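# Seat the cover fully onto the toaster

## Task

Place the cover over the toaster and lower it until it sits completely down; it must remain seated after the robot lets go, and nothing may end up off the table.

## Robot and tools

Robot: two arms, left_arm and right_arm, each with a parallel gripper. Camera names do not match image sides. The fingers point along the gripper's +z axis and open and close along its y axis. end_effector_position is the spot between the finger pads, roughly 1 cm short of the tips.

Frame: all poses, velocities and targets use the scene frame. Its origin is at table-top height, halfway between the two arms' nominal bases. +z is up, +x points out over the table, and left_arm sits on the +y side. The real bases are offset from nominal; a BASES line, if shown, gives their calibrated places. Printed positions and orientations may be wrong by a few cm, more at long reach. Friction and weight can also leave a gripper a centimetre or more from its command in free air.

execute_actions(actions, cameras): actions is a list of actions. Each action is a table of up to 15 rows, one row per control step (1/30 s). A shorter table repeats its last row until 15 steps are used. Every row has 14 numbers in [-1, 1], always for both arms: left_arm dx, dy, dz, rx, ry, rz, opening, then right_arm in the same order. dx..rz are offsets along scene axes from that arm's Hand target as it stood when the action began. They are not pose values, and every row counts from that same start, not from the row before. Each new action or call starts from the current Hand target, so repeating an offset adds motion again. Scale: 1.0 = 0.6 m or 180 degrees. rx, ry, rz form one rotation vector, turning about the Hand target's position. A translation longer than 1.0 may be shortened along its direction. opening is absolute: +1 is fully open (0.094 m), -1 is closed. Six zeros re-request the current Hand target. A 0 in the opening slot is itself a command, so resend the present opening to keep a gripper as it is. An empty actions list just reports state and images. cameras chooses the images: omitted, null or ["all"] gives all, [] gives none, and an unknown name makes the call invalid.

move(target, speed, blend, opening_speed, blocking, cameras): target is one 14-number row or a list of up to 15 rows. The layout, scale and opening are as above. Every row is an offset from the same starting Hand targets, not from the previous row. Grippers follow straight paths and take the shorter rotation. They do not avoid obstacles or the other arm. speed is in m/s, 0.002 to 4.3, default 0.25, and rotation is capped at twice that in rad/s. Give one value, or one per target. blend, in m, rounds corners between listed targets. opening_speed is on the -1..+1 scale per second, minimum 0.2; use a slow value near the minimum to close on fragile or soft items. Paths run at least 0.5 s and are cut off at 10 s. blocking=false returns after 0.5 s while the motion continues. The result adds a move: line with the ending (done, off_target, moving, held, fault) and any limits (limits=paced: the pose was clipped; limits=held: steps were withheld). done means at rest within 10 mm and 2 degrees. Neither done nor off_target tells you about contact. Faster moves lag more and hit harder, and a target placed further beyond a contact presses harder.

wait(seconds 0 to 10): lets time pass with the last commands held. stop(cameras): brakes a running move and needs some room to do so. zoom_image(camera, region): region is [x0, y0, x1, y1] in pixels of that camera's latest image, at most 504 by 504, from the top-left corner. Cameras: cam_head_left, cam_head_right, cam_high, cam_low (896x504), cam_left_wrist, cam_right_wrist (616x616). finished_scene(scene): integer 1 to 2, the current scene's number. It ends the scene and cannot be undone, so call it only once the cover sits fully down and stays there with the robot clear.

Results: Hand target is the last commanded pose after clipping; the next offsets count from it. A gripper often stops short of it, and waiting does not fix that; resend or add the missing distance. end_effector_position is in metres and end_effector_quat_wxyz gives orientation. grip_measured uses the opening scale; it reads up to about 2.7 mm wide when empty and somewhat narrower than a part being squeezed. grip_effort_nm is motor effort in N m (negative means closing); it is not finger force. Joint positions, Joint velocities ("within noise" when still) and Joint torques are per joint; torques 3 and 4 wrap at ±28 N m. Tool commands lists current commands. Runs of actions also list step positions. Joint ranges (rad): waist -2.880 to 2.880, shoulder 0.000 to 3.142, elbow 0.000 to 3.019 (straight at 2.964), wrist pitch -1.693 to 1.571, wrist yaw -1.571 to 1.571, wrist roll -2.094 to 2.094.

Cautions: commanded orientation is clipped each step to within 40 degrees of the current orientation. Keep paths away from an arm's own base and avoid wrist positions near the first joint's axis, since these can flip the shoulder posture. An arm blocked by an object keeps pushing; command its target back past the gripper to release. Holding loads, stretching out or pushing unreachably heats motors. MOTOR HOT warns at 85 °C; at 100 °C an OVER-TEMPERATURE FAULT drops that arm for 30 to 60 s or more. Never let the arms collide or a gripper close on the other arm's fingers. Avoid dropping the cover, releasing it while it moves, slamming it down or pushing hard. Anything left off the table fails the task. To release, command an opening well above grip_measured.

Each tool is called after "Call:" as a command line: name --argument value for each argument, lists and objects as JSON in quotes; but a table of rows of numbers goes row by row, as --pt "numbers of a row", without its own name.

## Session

Call:
execute_actions --actions '[]'

Scene clock: 0.00 s.
left_arm: end_effector_position=(+0.8167, +0.4024, +0.3455) grip_measured=+1.000 grip_effort_nm=n/a end_effector_quat_wxyz=(+0.461, -0.430, +0.774, -0.063) | right_arm: end_effector_position=(+0.1964, -0.4644, +0.2507) grip_measured=+1.000 grip_effort_nm=n/a end_effector_quat_wxyz=(-0.002, +0.125, +0.992, +0.026)
Joint positions: left_arm=[0.121 2.185 2.374 -0.807 -0.201 -0.783 0.094] | right_arm=[-0.96 1.164 1.053 -1.499 -0.034 -0.672 0.094]
Joint velocities: within noise
Joint torques (N m): no reading
Heat: left arm: hottest shoulder 30 °C; right arm: hottest shoulder 31 °C.
Hand target: left_arm +0.8174, +0.4026, +0.3706; +0.478, -0.427, +0.764, -0.070 | right_arm +0.2003, -0.4695, +0.2586; +0.006, +0.125, +0.992, +0.018
Tool commands: left_gripper/opening=+1.0 right_gripper/opening=+1.0

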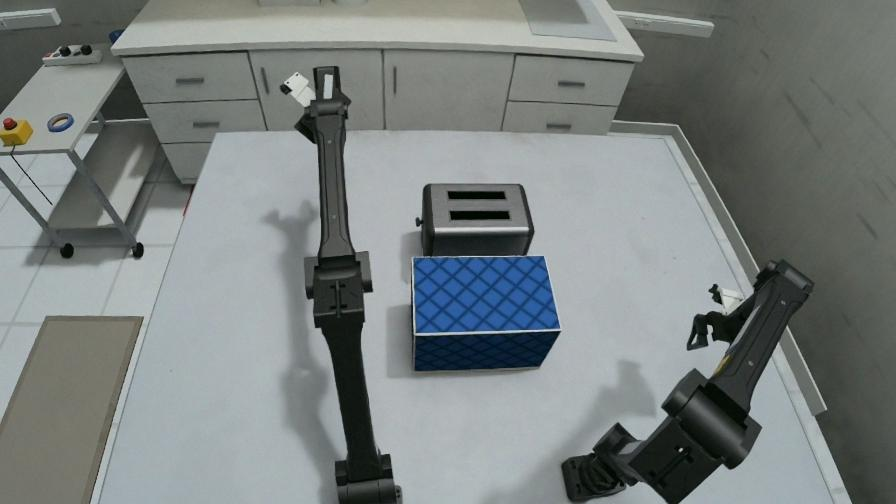

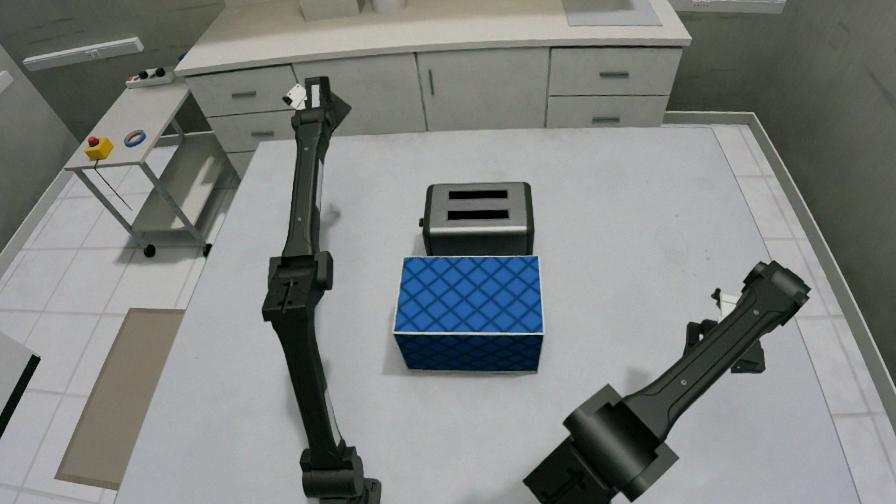

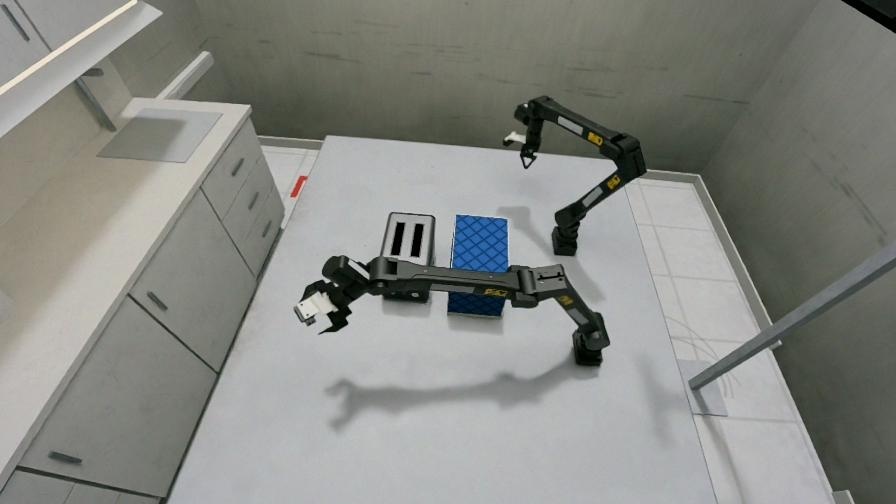

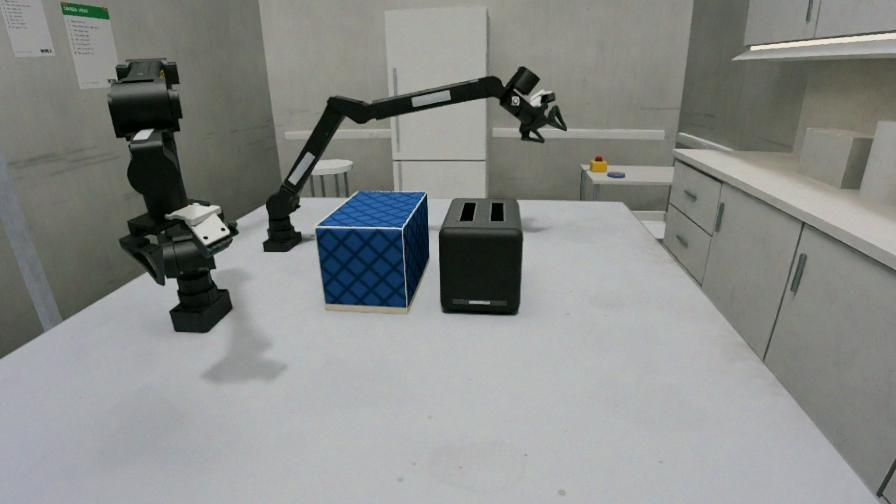

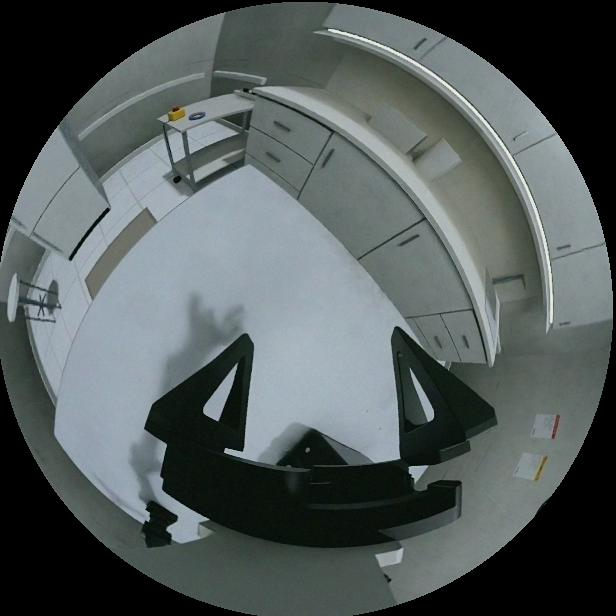

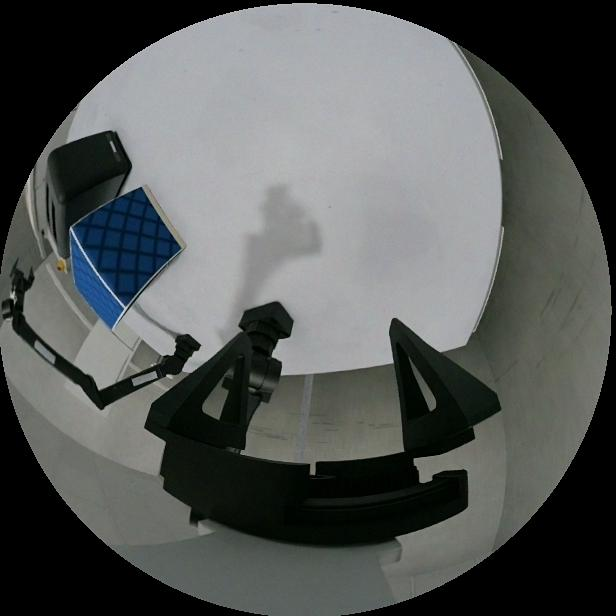

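Call:
move --target '[-0.72,-0.295,-0.155,-0.159,0.195,-0.405,1,0.308,0.407,0.032,0.236,-0.027,0.077,1]' --speed 0.4

Scene clock: 13.27 s.
left_arm: end_effector_position=(+0.3879, +0.2260, +0.2662) grip_measured=+1.000 grip_effort_nm=0.002 end_effector_quat_wxyz=(-0.010, -0.007, +0.923, -0.384) | right_arm: end_effector_position=(+0.3678, -0.2235, +0.2682) grip_measured=+1.000 grip_effort_nm=-0.012 end_effector_quat_wxyz=(-0.013, +0.003, +0.923, +0.385)
Joint positions: left_arm=[0.198 1.544 1.373 -1.619 0.765 0.275 0.094] | right_arm=[-0.357 1.429 1.192 -1.667 -0.731 -0.441 0.094]
Joint torques (N m): left_arm=[-0.09 -16.56 7.35 -0.55 0.46 0.22] | right_arm=[-0.26 -7.3 12.71 -0.2 -0.61 0.21]
Heat: left arm: hottest elbow 33 °C; right arm: hottest shoulder 31 °C.
Hand target: left_arm +0.3854, +0.2257, +0.2777; +0.000, +0.001, +0.924, -0.383 | right_arm +0.3851, -0.2253, +0.2777; -0.001, +0.000, +0.925, +0.381
Off the commanded pose: left_arm 0.012 m, 2 deg | right_arm 0.020 m, 1 deg.
move: off_target (left_arm, right_arm)

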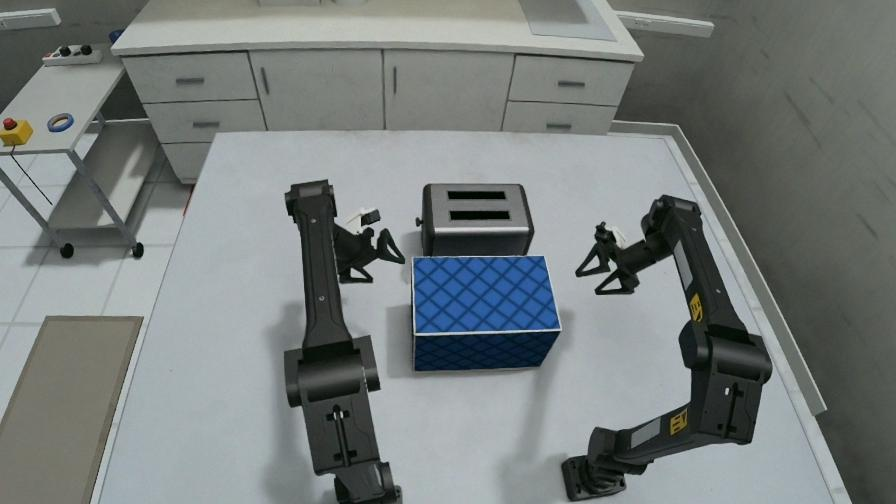

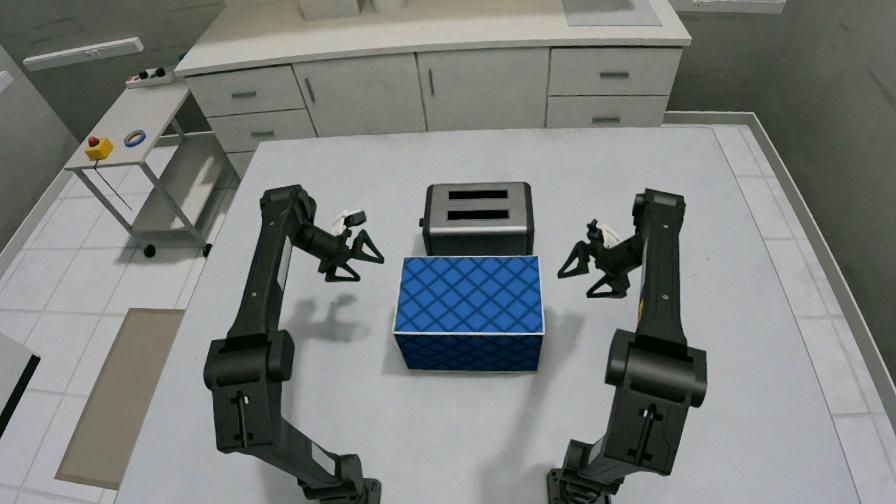

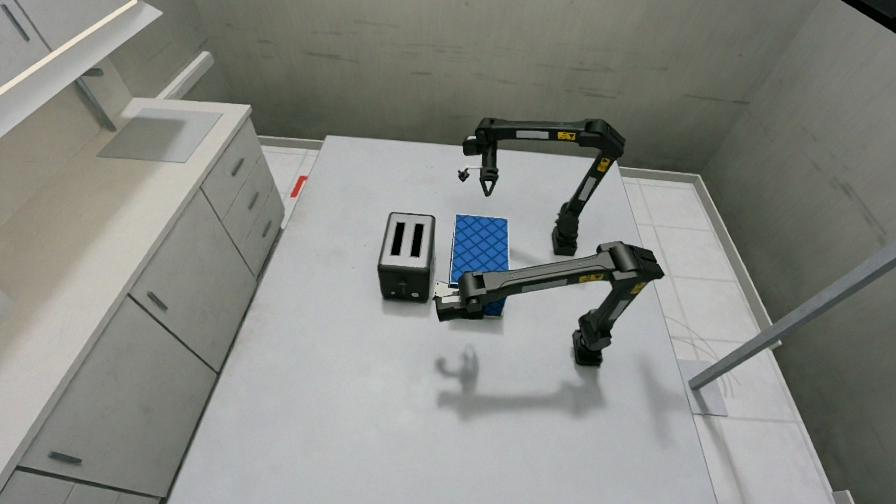

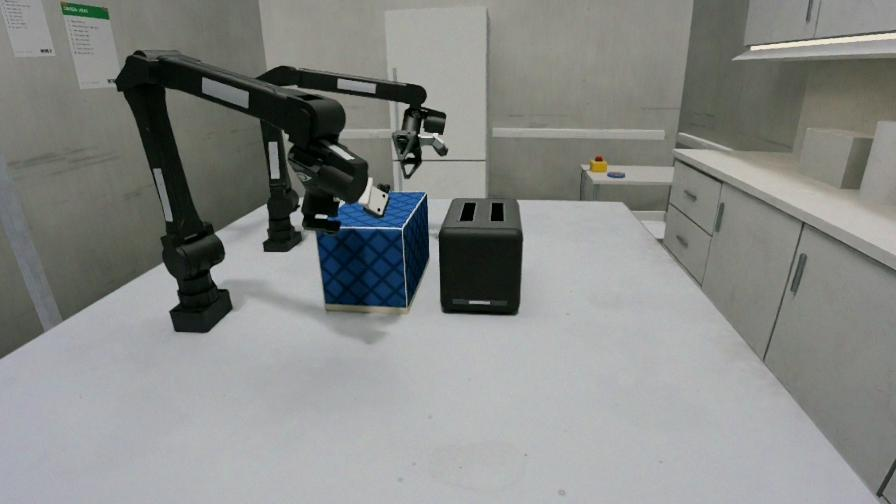

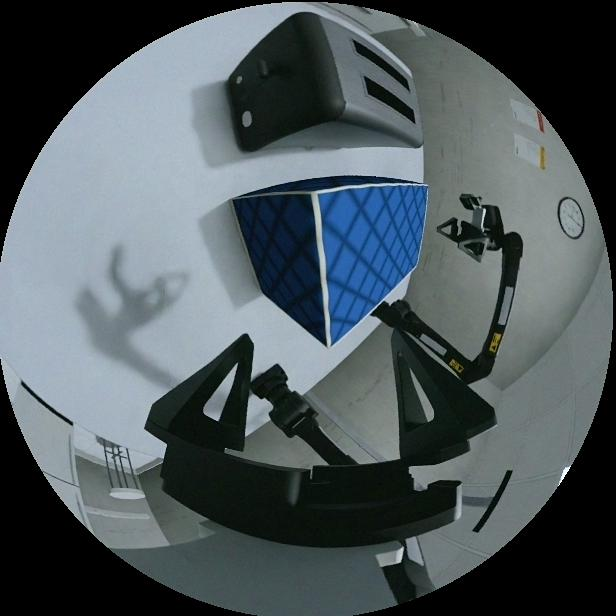

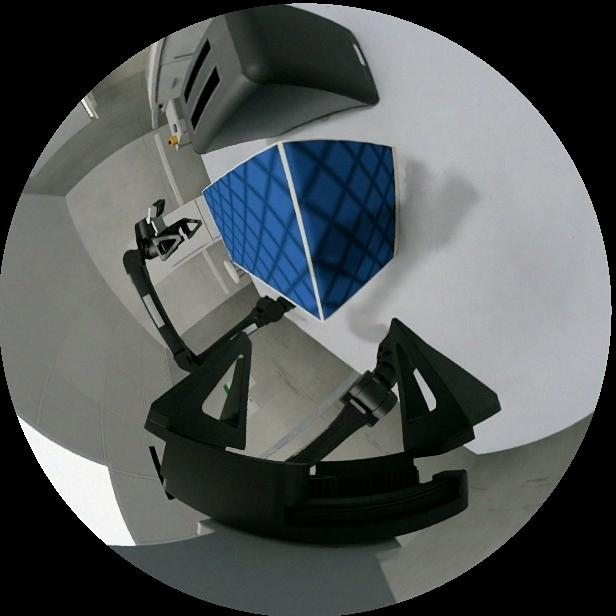

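Call:
move --pt "-0.01 -0.143 -0.146 0 0 0 1 -0.008 0.149 -0.151 0 0 0 1" --pt "-0.01 -0.143 -0.146 0 0 0 -1 -0.008 0.149 -0.151 0 0 0 -1" --speed 0.12 --opening_speed 0.7

Call:
zoom_image --camera "cam_head_right" --region '[310, 180, 630, 400]'

Scene clock: 23.77 s.
left_arm: end_effector_position=(+0.3775, +0.1398, +0.1843) grip_measured=-0.883 grip_effort_nm=-1.004 end_effector_quat_wxyz=(-0.011, -0.001, +0.922, -0.387) | right_arm: end_effector_position=(+0.3827, -0.1353, +0.1926) grip_measured=-0.917 grip_effort_nm=-0.989 end_effector_quat_wxyz=(+0.004, -0.006, +0.922, +0.387)
Joint positions: left_arm=[0.002 1.522 1.128 -1.211 0.794 0.02 0.005] | right_arm=[-0.124 1.429 0.992 -1.218 -0.791 -0.134 0.004]
Joint torques (N m): left_arm=[-0.38 -15.44 6.75 0.35 0.15 0.04] | right_arm=[-0.79 -8.23 7.06 0.32 -0.01 0.2]
Heat: left arm: hottest elbow 32 °C; right arm: hottest shoulder 31 °C.
Hand target: left_arm +0.3793, +0.1398, +0.1901; +0.000, +0.001, +0.924, -0.383 | right_arm +0.3803, -0.1359, +0.1871; -0.001, +0.000, +0.924, +0.381
Off the commanded pose: left_arm 0.006 m, 1 deg | right_arm 0.006 m, 1 deg.
move: done; target 2's new opening was sent with left_arm's hand 0.011 m and 2 deg from that target

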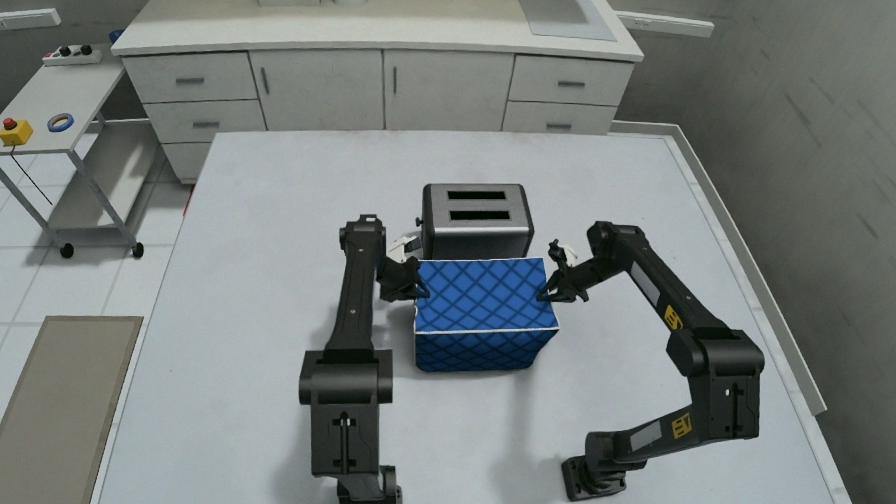

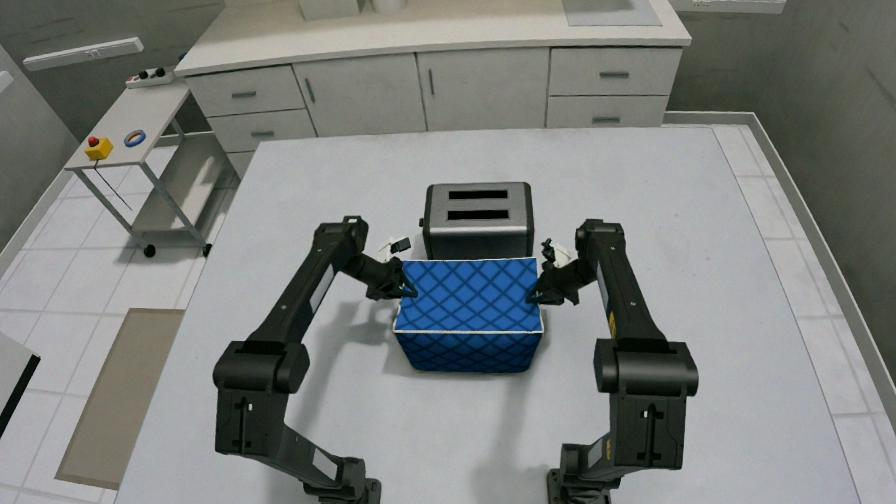

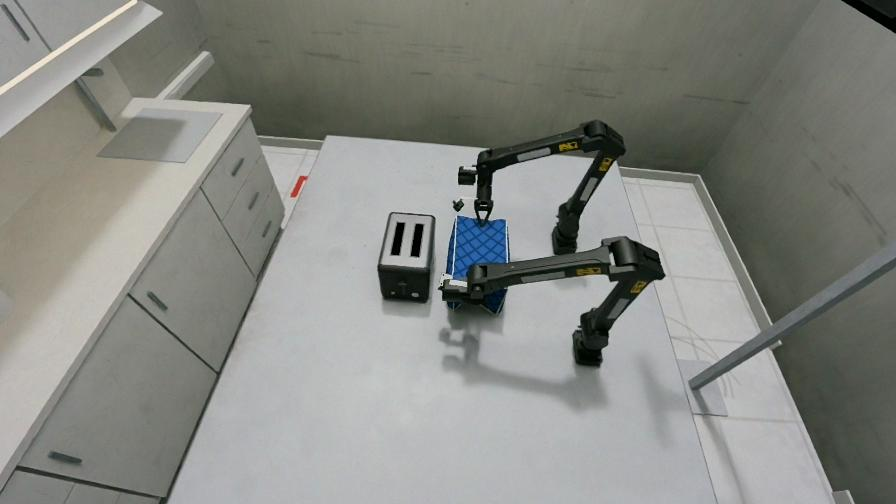

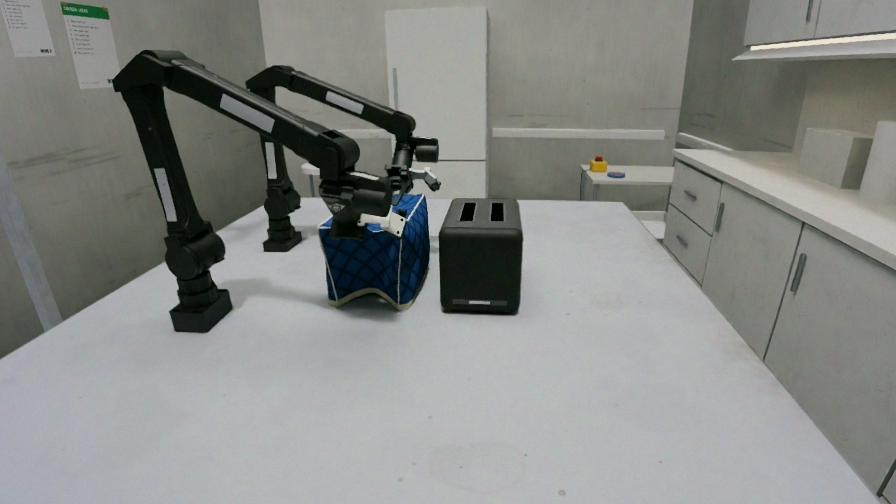

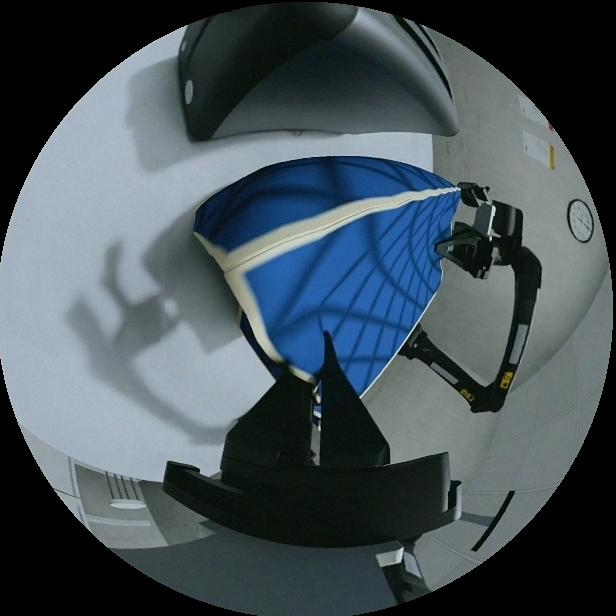

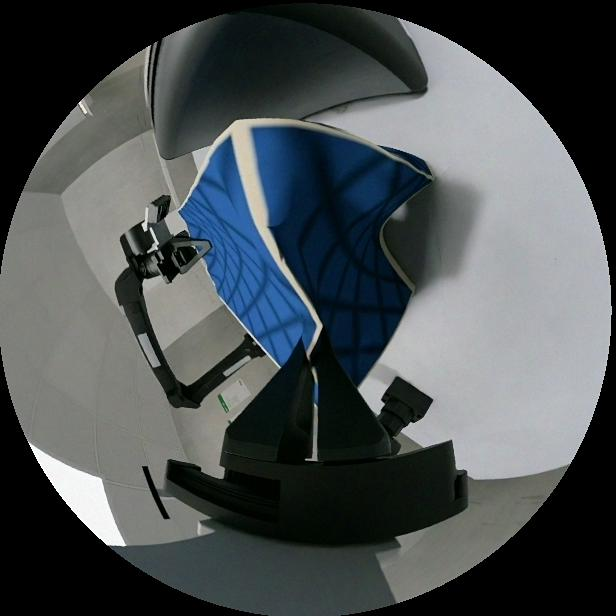

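Scaled by 1.575.

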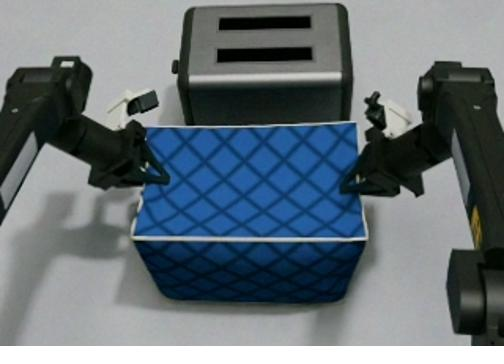

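Call:
move --pt "0 0.01 0.133 0 0 0 -1 0 -0.01 0.138 0 0 0 -1" --pt "0 0.042 0.45 0.31 0 0 -1 0 -0.048 0.455 -0.31 0 0 -1" --pt "0.2 0.042 0.516 0.33 0 0 -1 0.2 -0.048 0.521 -0.33 0 0 -1" --pt "0.346 0.042 0.483 0.33 0 0 -1 0.346 -0.048 0.488 -0.33 0 0 -1" --speed 0.12 --blend 0.03

Call:
zoom_image --camera "cam_head_right" --region '[310, 100, 630, 320]'

Call:
zoom_image --camera "cam_low" --region '[250, 30, 550, 330]'

Call:
zoom_image --camera "cam_high" --region '[320, 80, 620, 380]'

Scene clock: 38.03 s.
left_arm: end_effector_position=(+0.5783, +0.1275, +0.4636) grip_measured=-0.886 grip_effort_nm=-1.028 end_effector_quat_wxyz=(+0.236, +0.040, +0.969, +0.067) | right_arm: end_effector_position=(+0.5765, -0.1318, +0.4618) grip_measured=-0.920 grip_effort_nm=-1.038 end_effector_quat_wxyz=(+0.186, -0.041, +0.978, -0.083)
Joint positions: left_arm=[-0.278 1.88 2.424 -1.673 -0.235 -0.138 0.005] | right_arm=[0.195 1.725 2.162 -1.666 0.231 0.107 0.004]
Joint torques (N m): left_arm=[3.43 -19.49 10.15 0.02 -1.2 0.33] | right_arm=[-4.84 -12.4 13.89 0.25 1.43 -0.01]
Heat: left arm: hottest elbow 34 °C; right arm: hottest shoulder 31 °C.
Hand target: left_arm +0.5870, +0.1651, +0.4797; -0.001, +0.001, +0.992, +0.125 | right_arm +0.5878, -0.1647, +0.4799; -0.001, +0.001, +0.992, -0.127
Off the commanded pose: left_arm 0.042 m, 28 deg | right_arm 0.039 m, 23 deg.
joint sent to its limit (left arm) — joint 4 (wrist pitch), lower limit. The joint targets are off in orientation, not in position.
joint sent to its limit (right arm) — joint 4 (wrist pitch), lower limit. The joint targets are off in orientation, not in position.
move: off_target (left_arm, right_arm)

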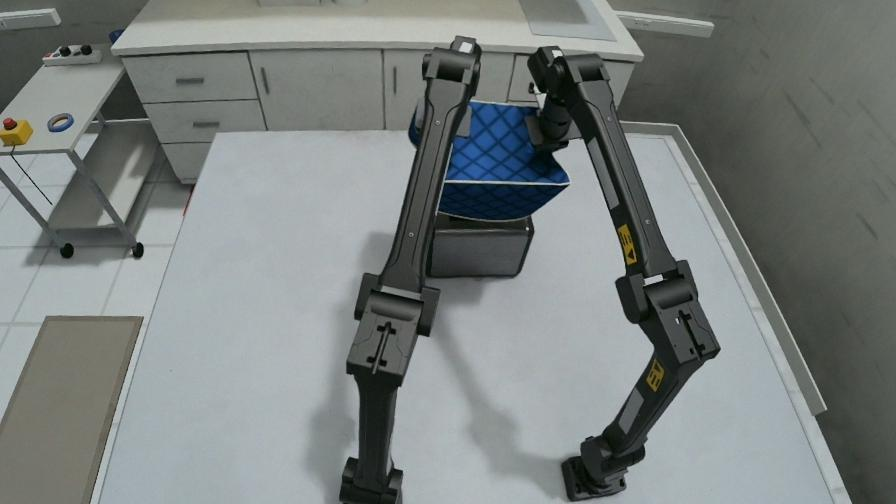

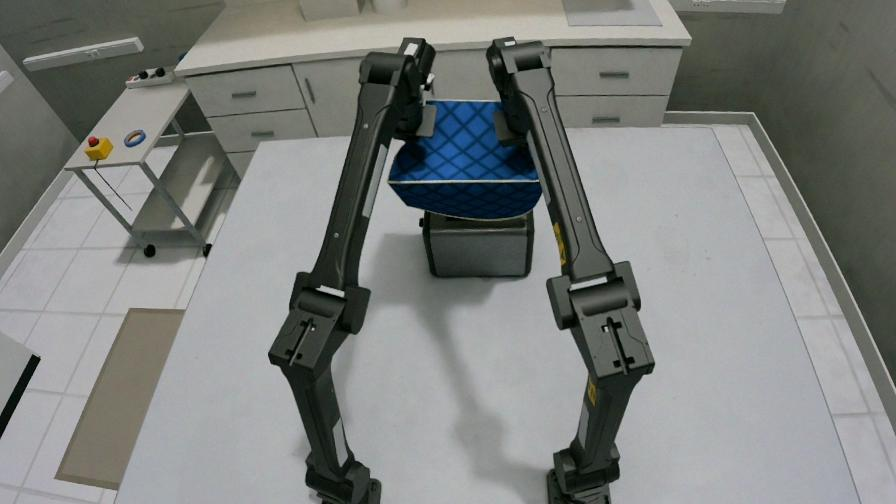

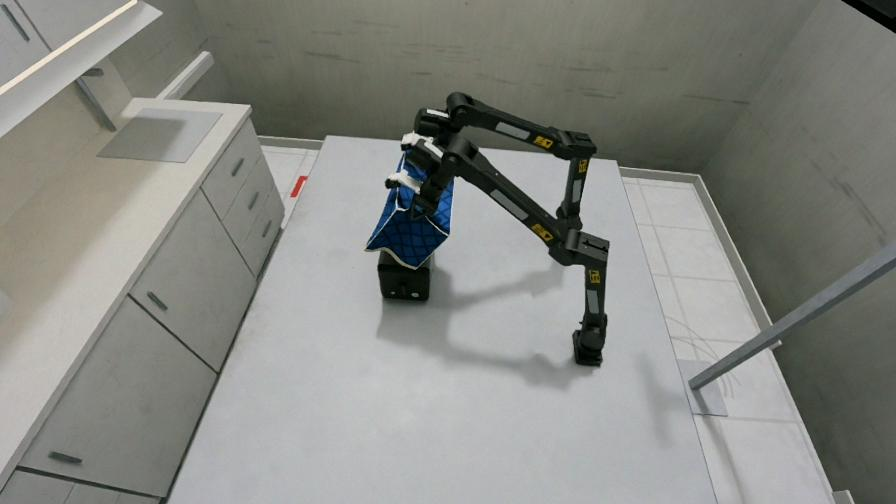

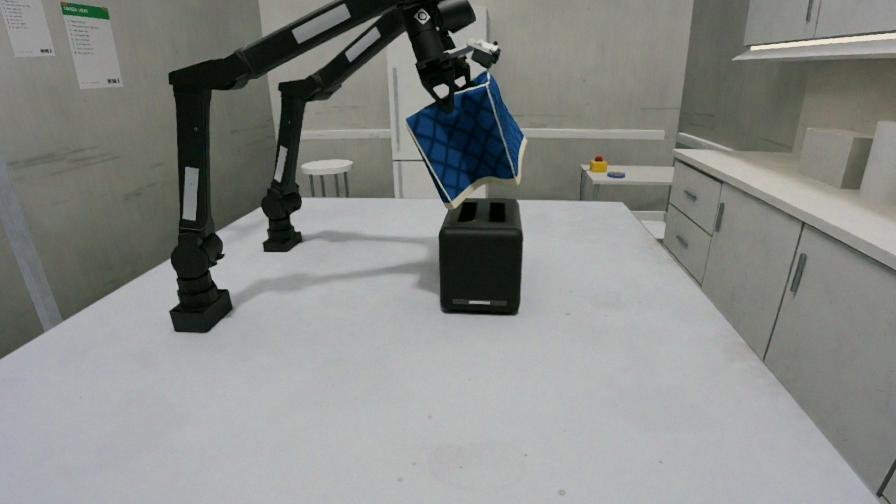

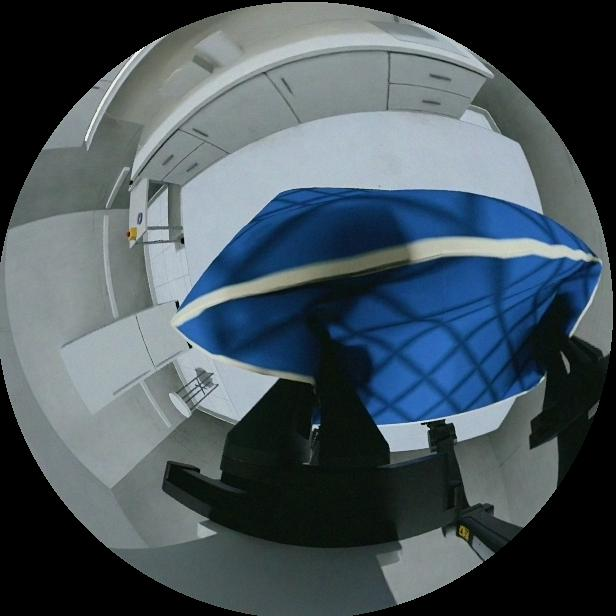

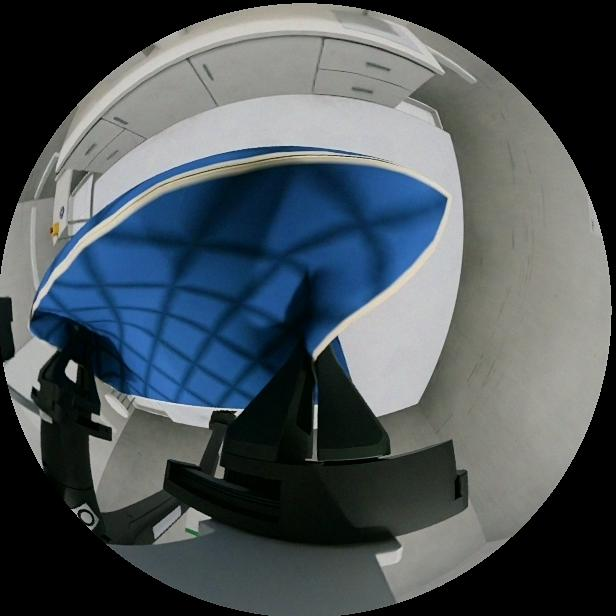

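Scaled by 1.575.

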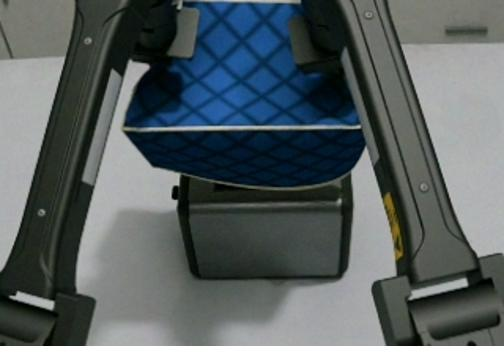

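Scaled by 1.680.

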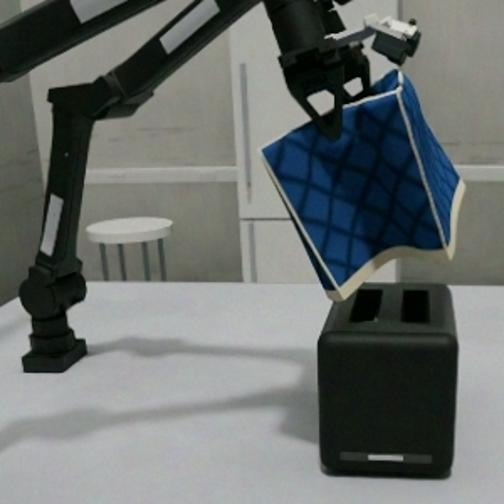

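Scaled by 1.680.

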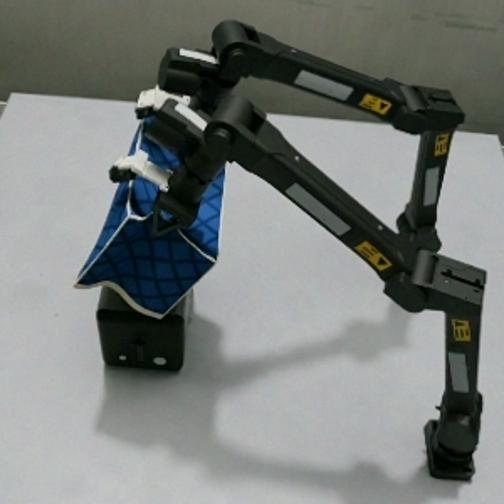

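Call:
move --pt "-0.04 0.004 0 0.04 0 0 -1 -0.04 -0.012 0 -0.08 0 0 -1" --pt "-0.03 0.004 -0.1 0.04 0 0 -1 -0.03 -0.012 -0.1 -0.08 0 0 -1" --speed 0.08

Call:
zoom_image --camera "cam_head_right" --region '[310, 100, 630, 320]'

Call:
zoom_image --camera "cam_low" --region '[250, 30, 550, 330]'

Call:
zoom_image --camera "cam_high" --region '[320, 80, 620, 380]'

Scene clock: 48.63 s.
left_arm: end_effector_position=(+0.5674, +0.1268, +0.4116) grip_measured=-0.886 grip_effort_nm=-1.028 end_effector_quat_wxyz=(+0.184, +0.048, +0.973, +0.131) | right_arm: end_effector_position=(+0.5660, -0.1332, +0.4230) grip_measured=-0.920 grip_effort_nm=-1.033 end_effector_quat_wxyz=(+0.150, -0.067, +0.965, -0.205)
Joint positions: left_arm=[-0.313 1.87 2.276 -1.673 -0.345 -0.156 0.005] | right_arm=[0.265 1.725 2.038 -1.666 0.47 0.111 0.004]
Joint torques (N m): left_arm=[3.72 -21.07 7.04 -0.08 -1.74 0.19] | right_arm=[-5.3 -13.39 8.13 0.08 2.09 0.36]
Heat: left arm: hottest elbow 34 °C; right arm: hottest shoulder 32 °C.
Hand target: left_arm +0.5689, +0.1674, +0.4198; -0.001, +0.001, +0.982, +0.187 | right_arm +0.5698, -0.1719, +0.4199; -0.001, +0.001, +0.968, -0.250
Off the commanded pose: left_arm 0.042 m, 23 deg | right_arm 0.039 m, 20 deg.
joint sent to its limit (left arm) — joint 4 (wrist pitch), lower limit. The joint targets are off in orientation, not in position.
joint sent to its limit (right arm) — joint 4 (wrist pitch), lower limit. The joint targets are off in orientation, not in position.
move: off_target (left_arm, right_arm)

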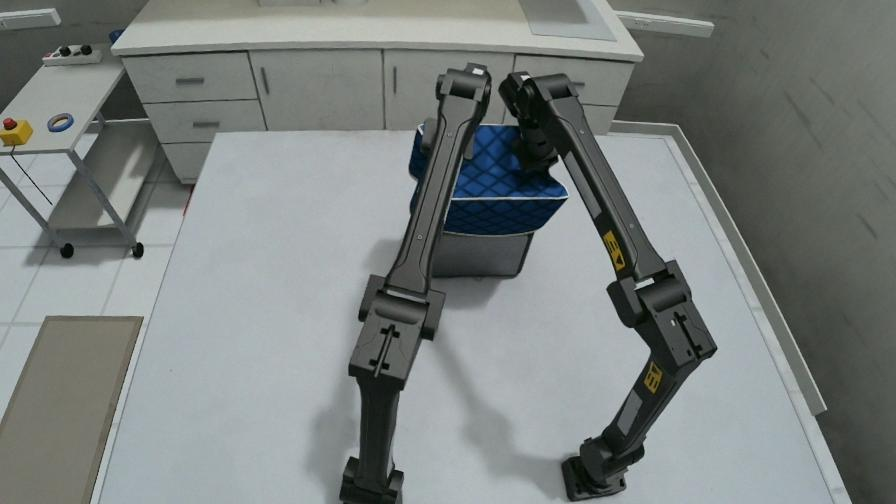

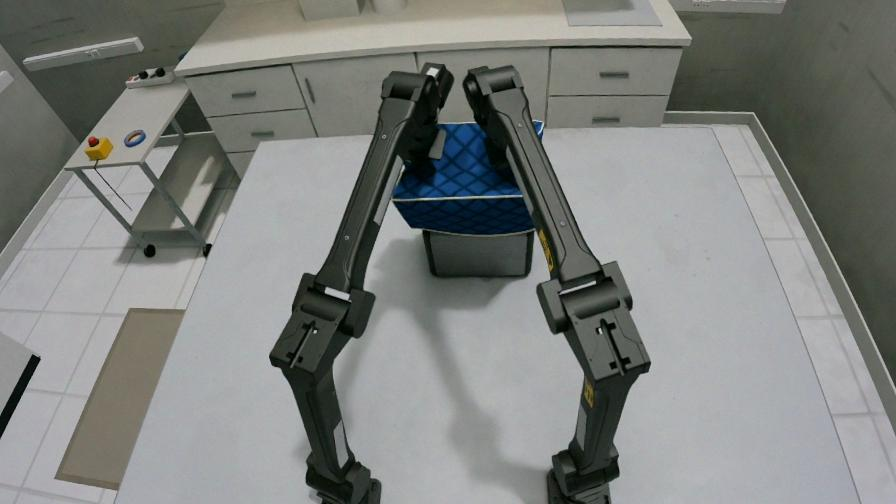

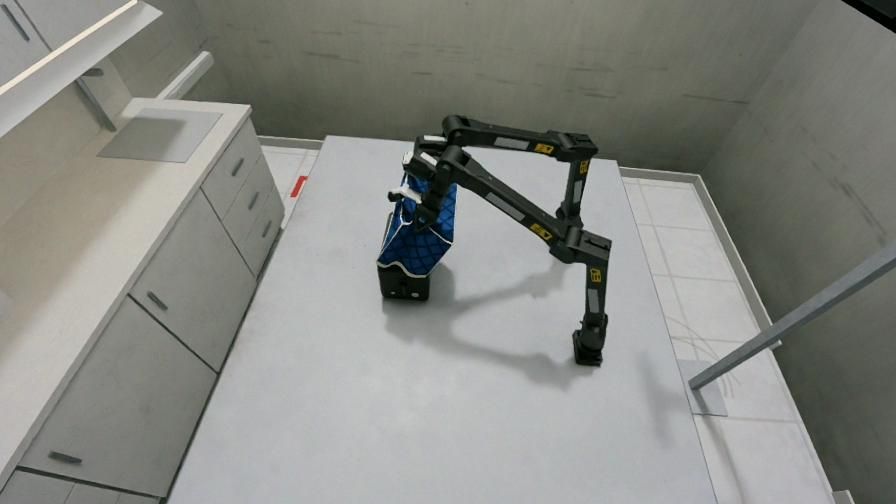

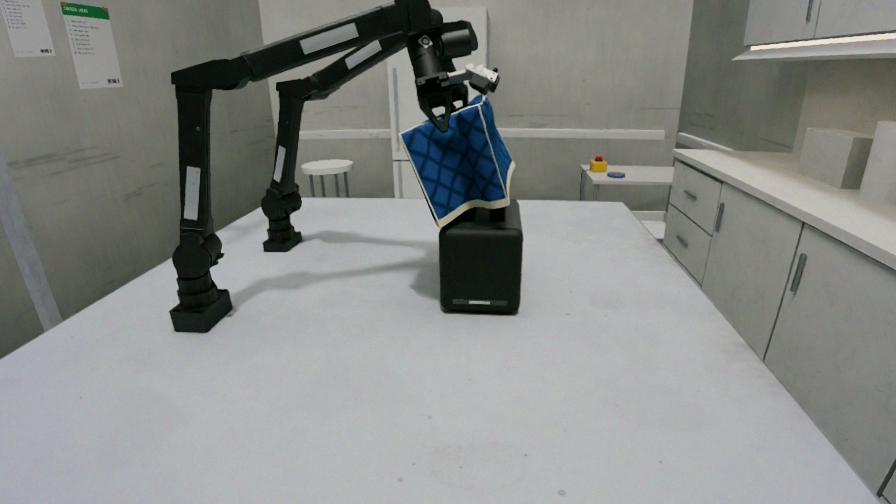

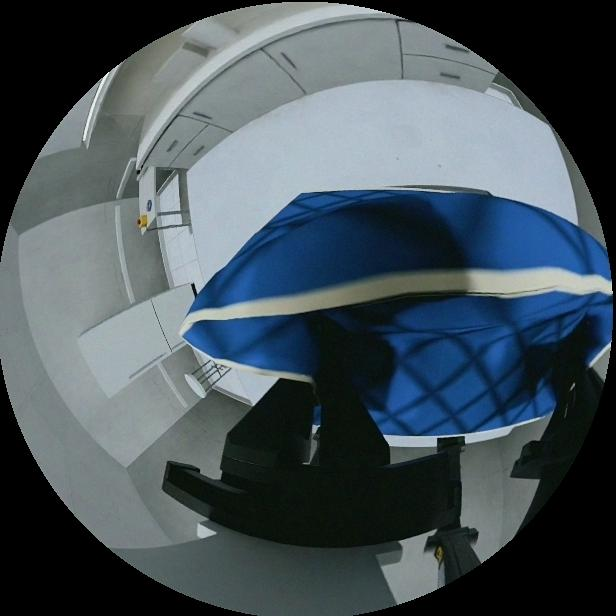

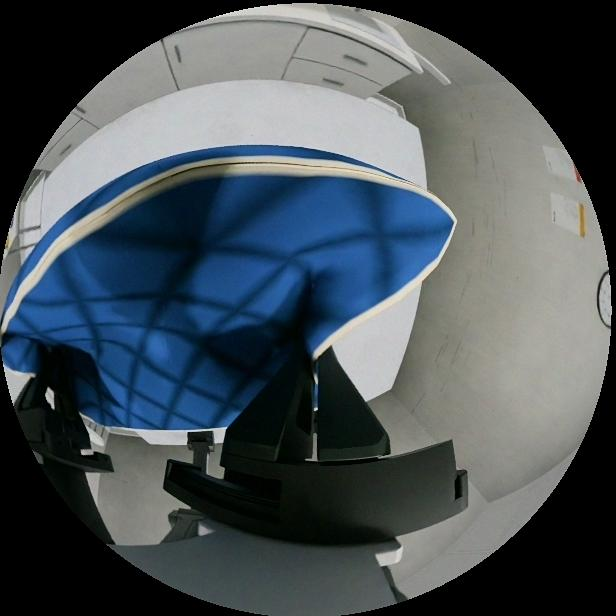

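Scaled by 1.575.

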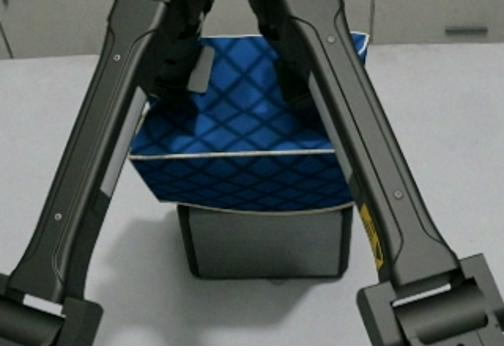

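Scaled by 1.680.

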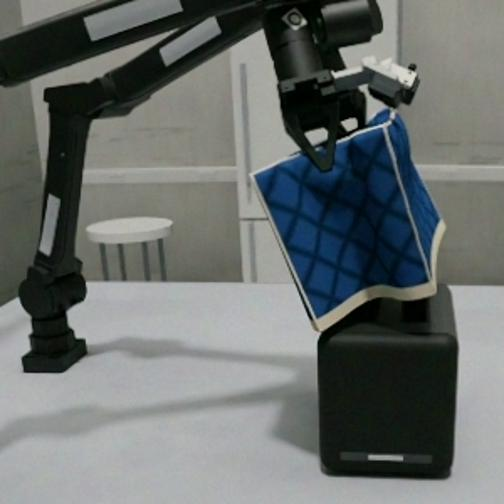

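Scaled by 1.680.

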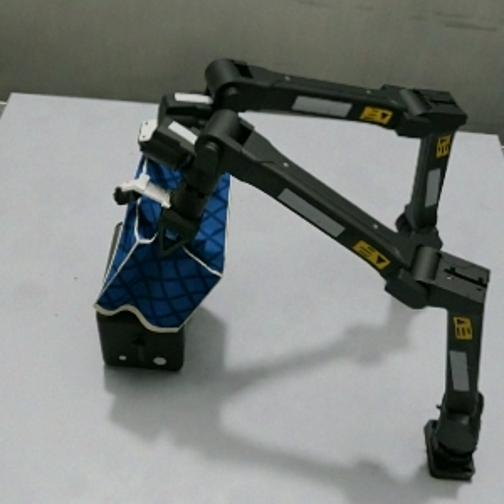

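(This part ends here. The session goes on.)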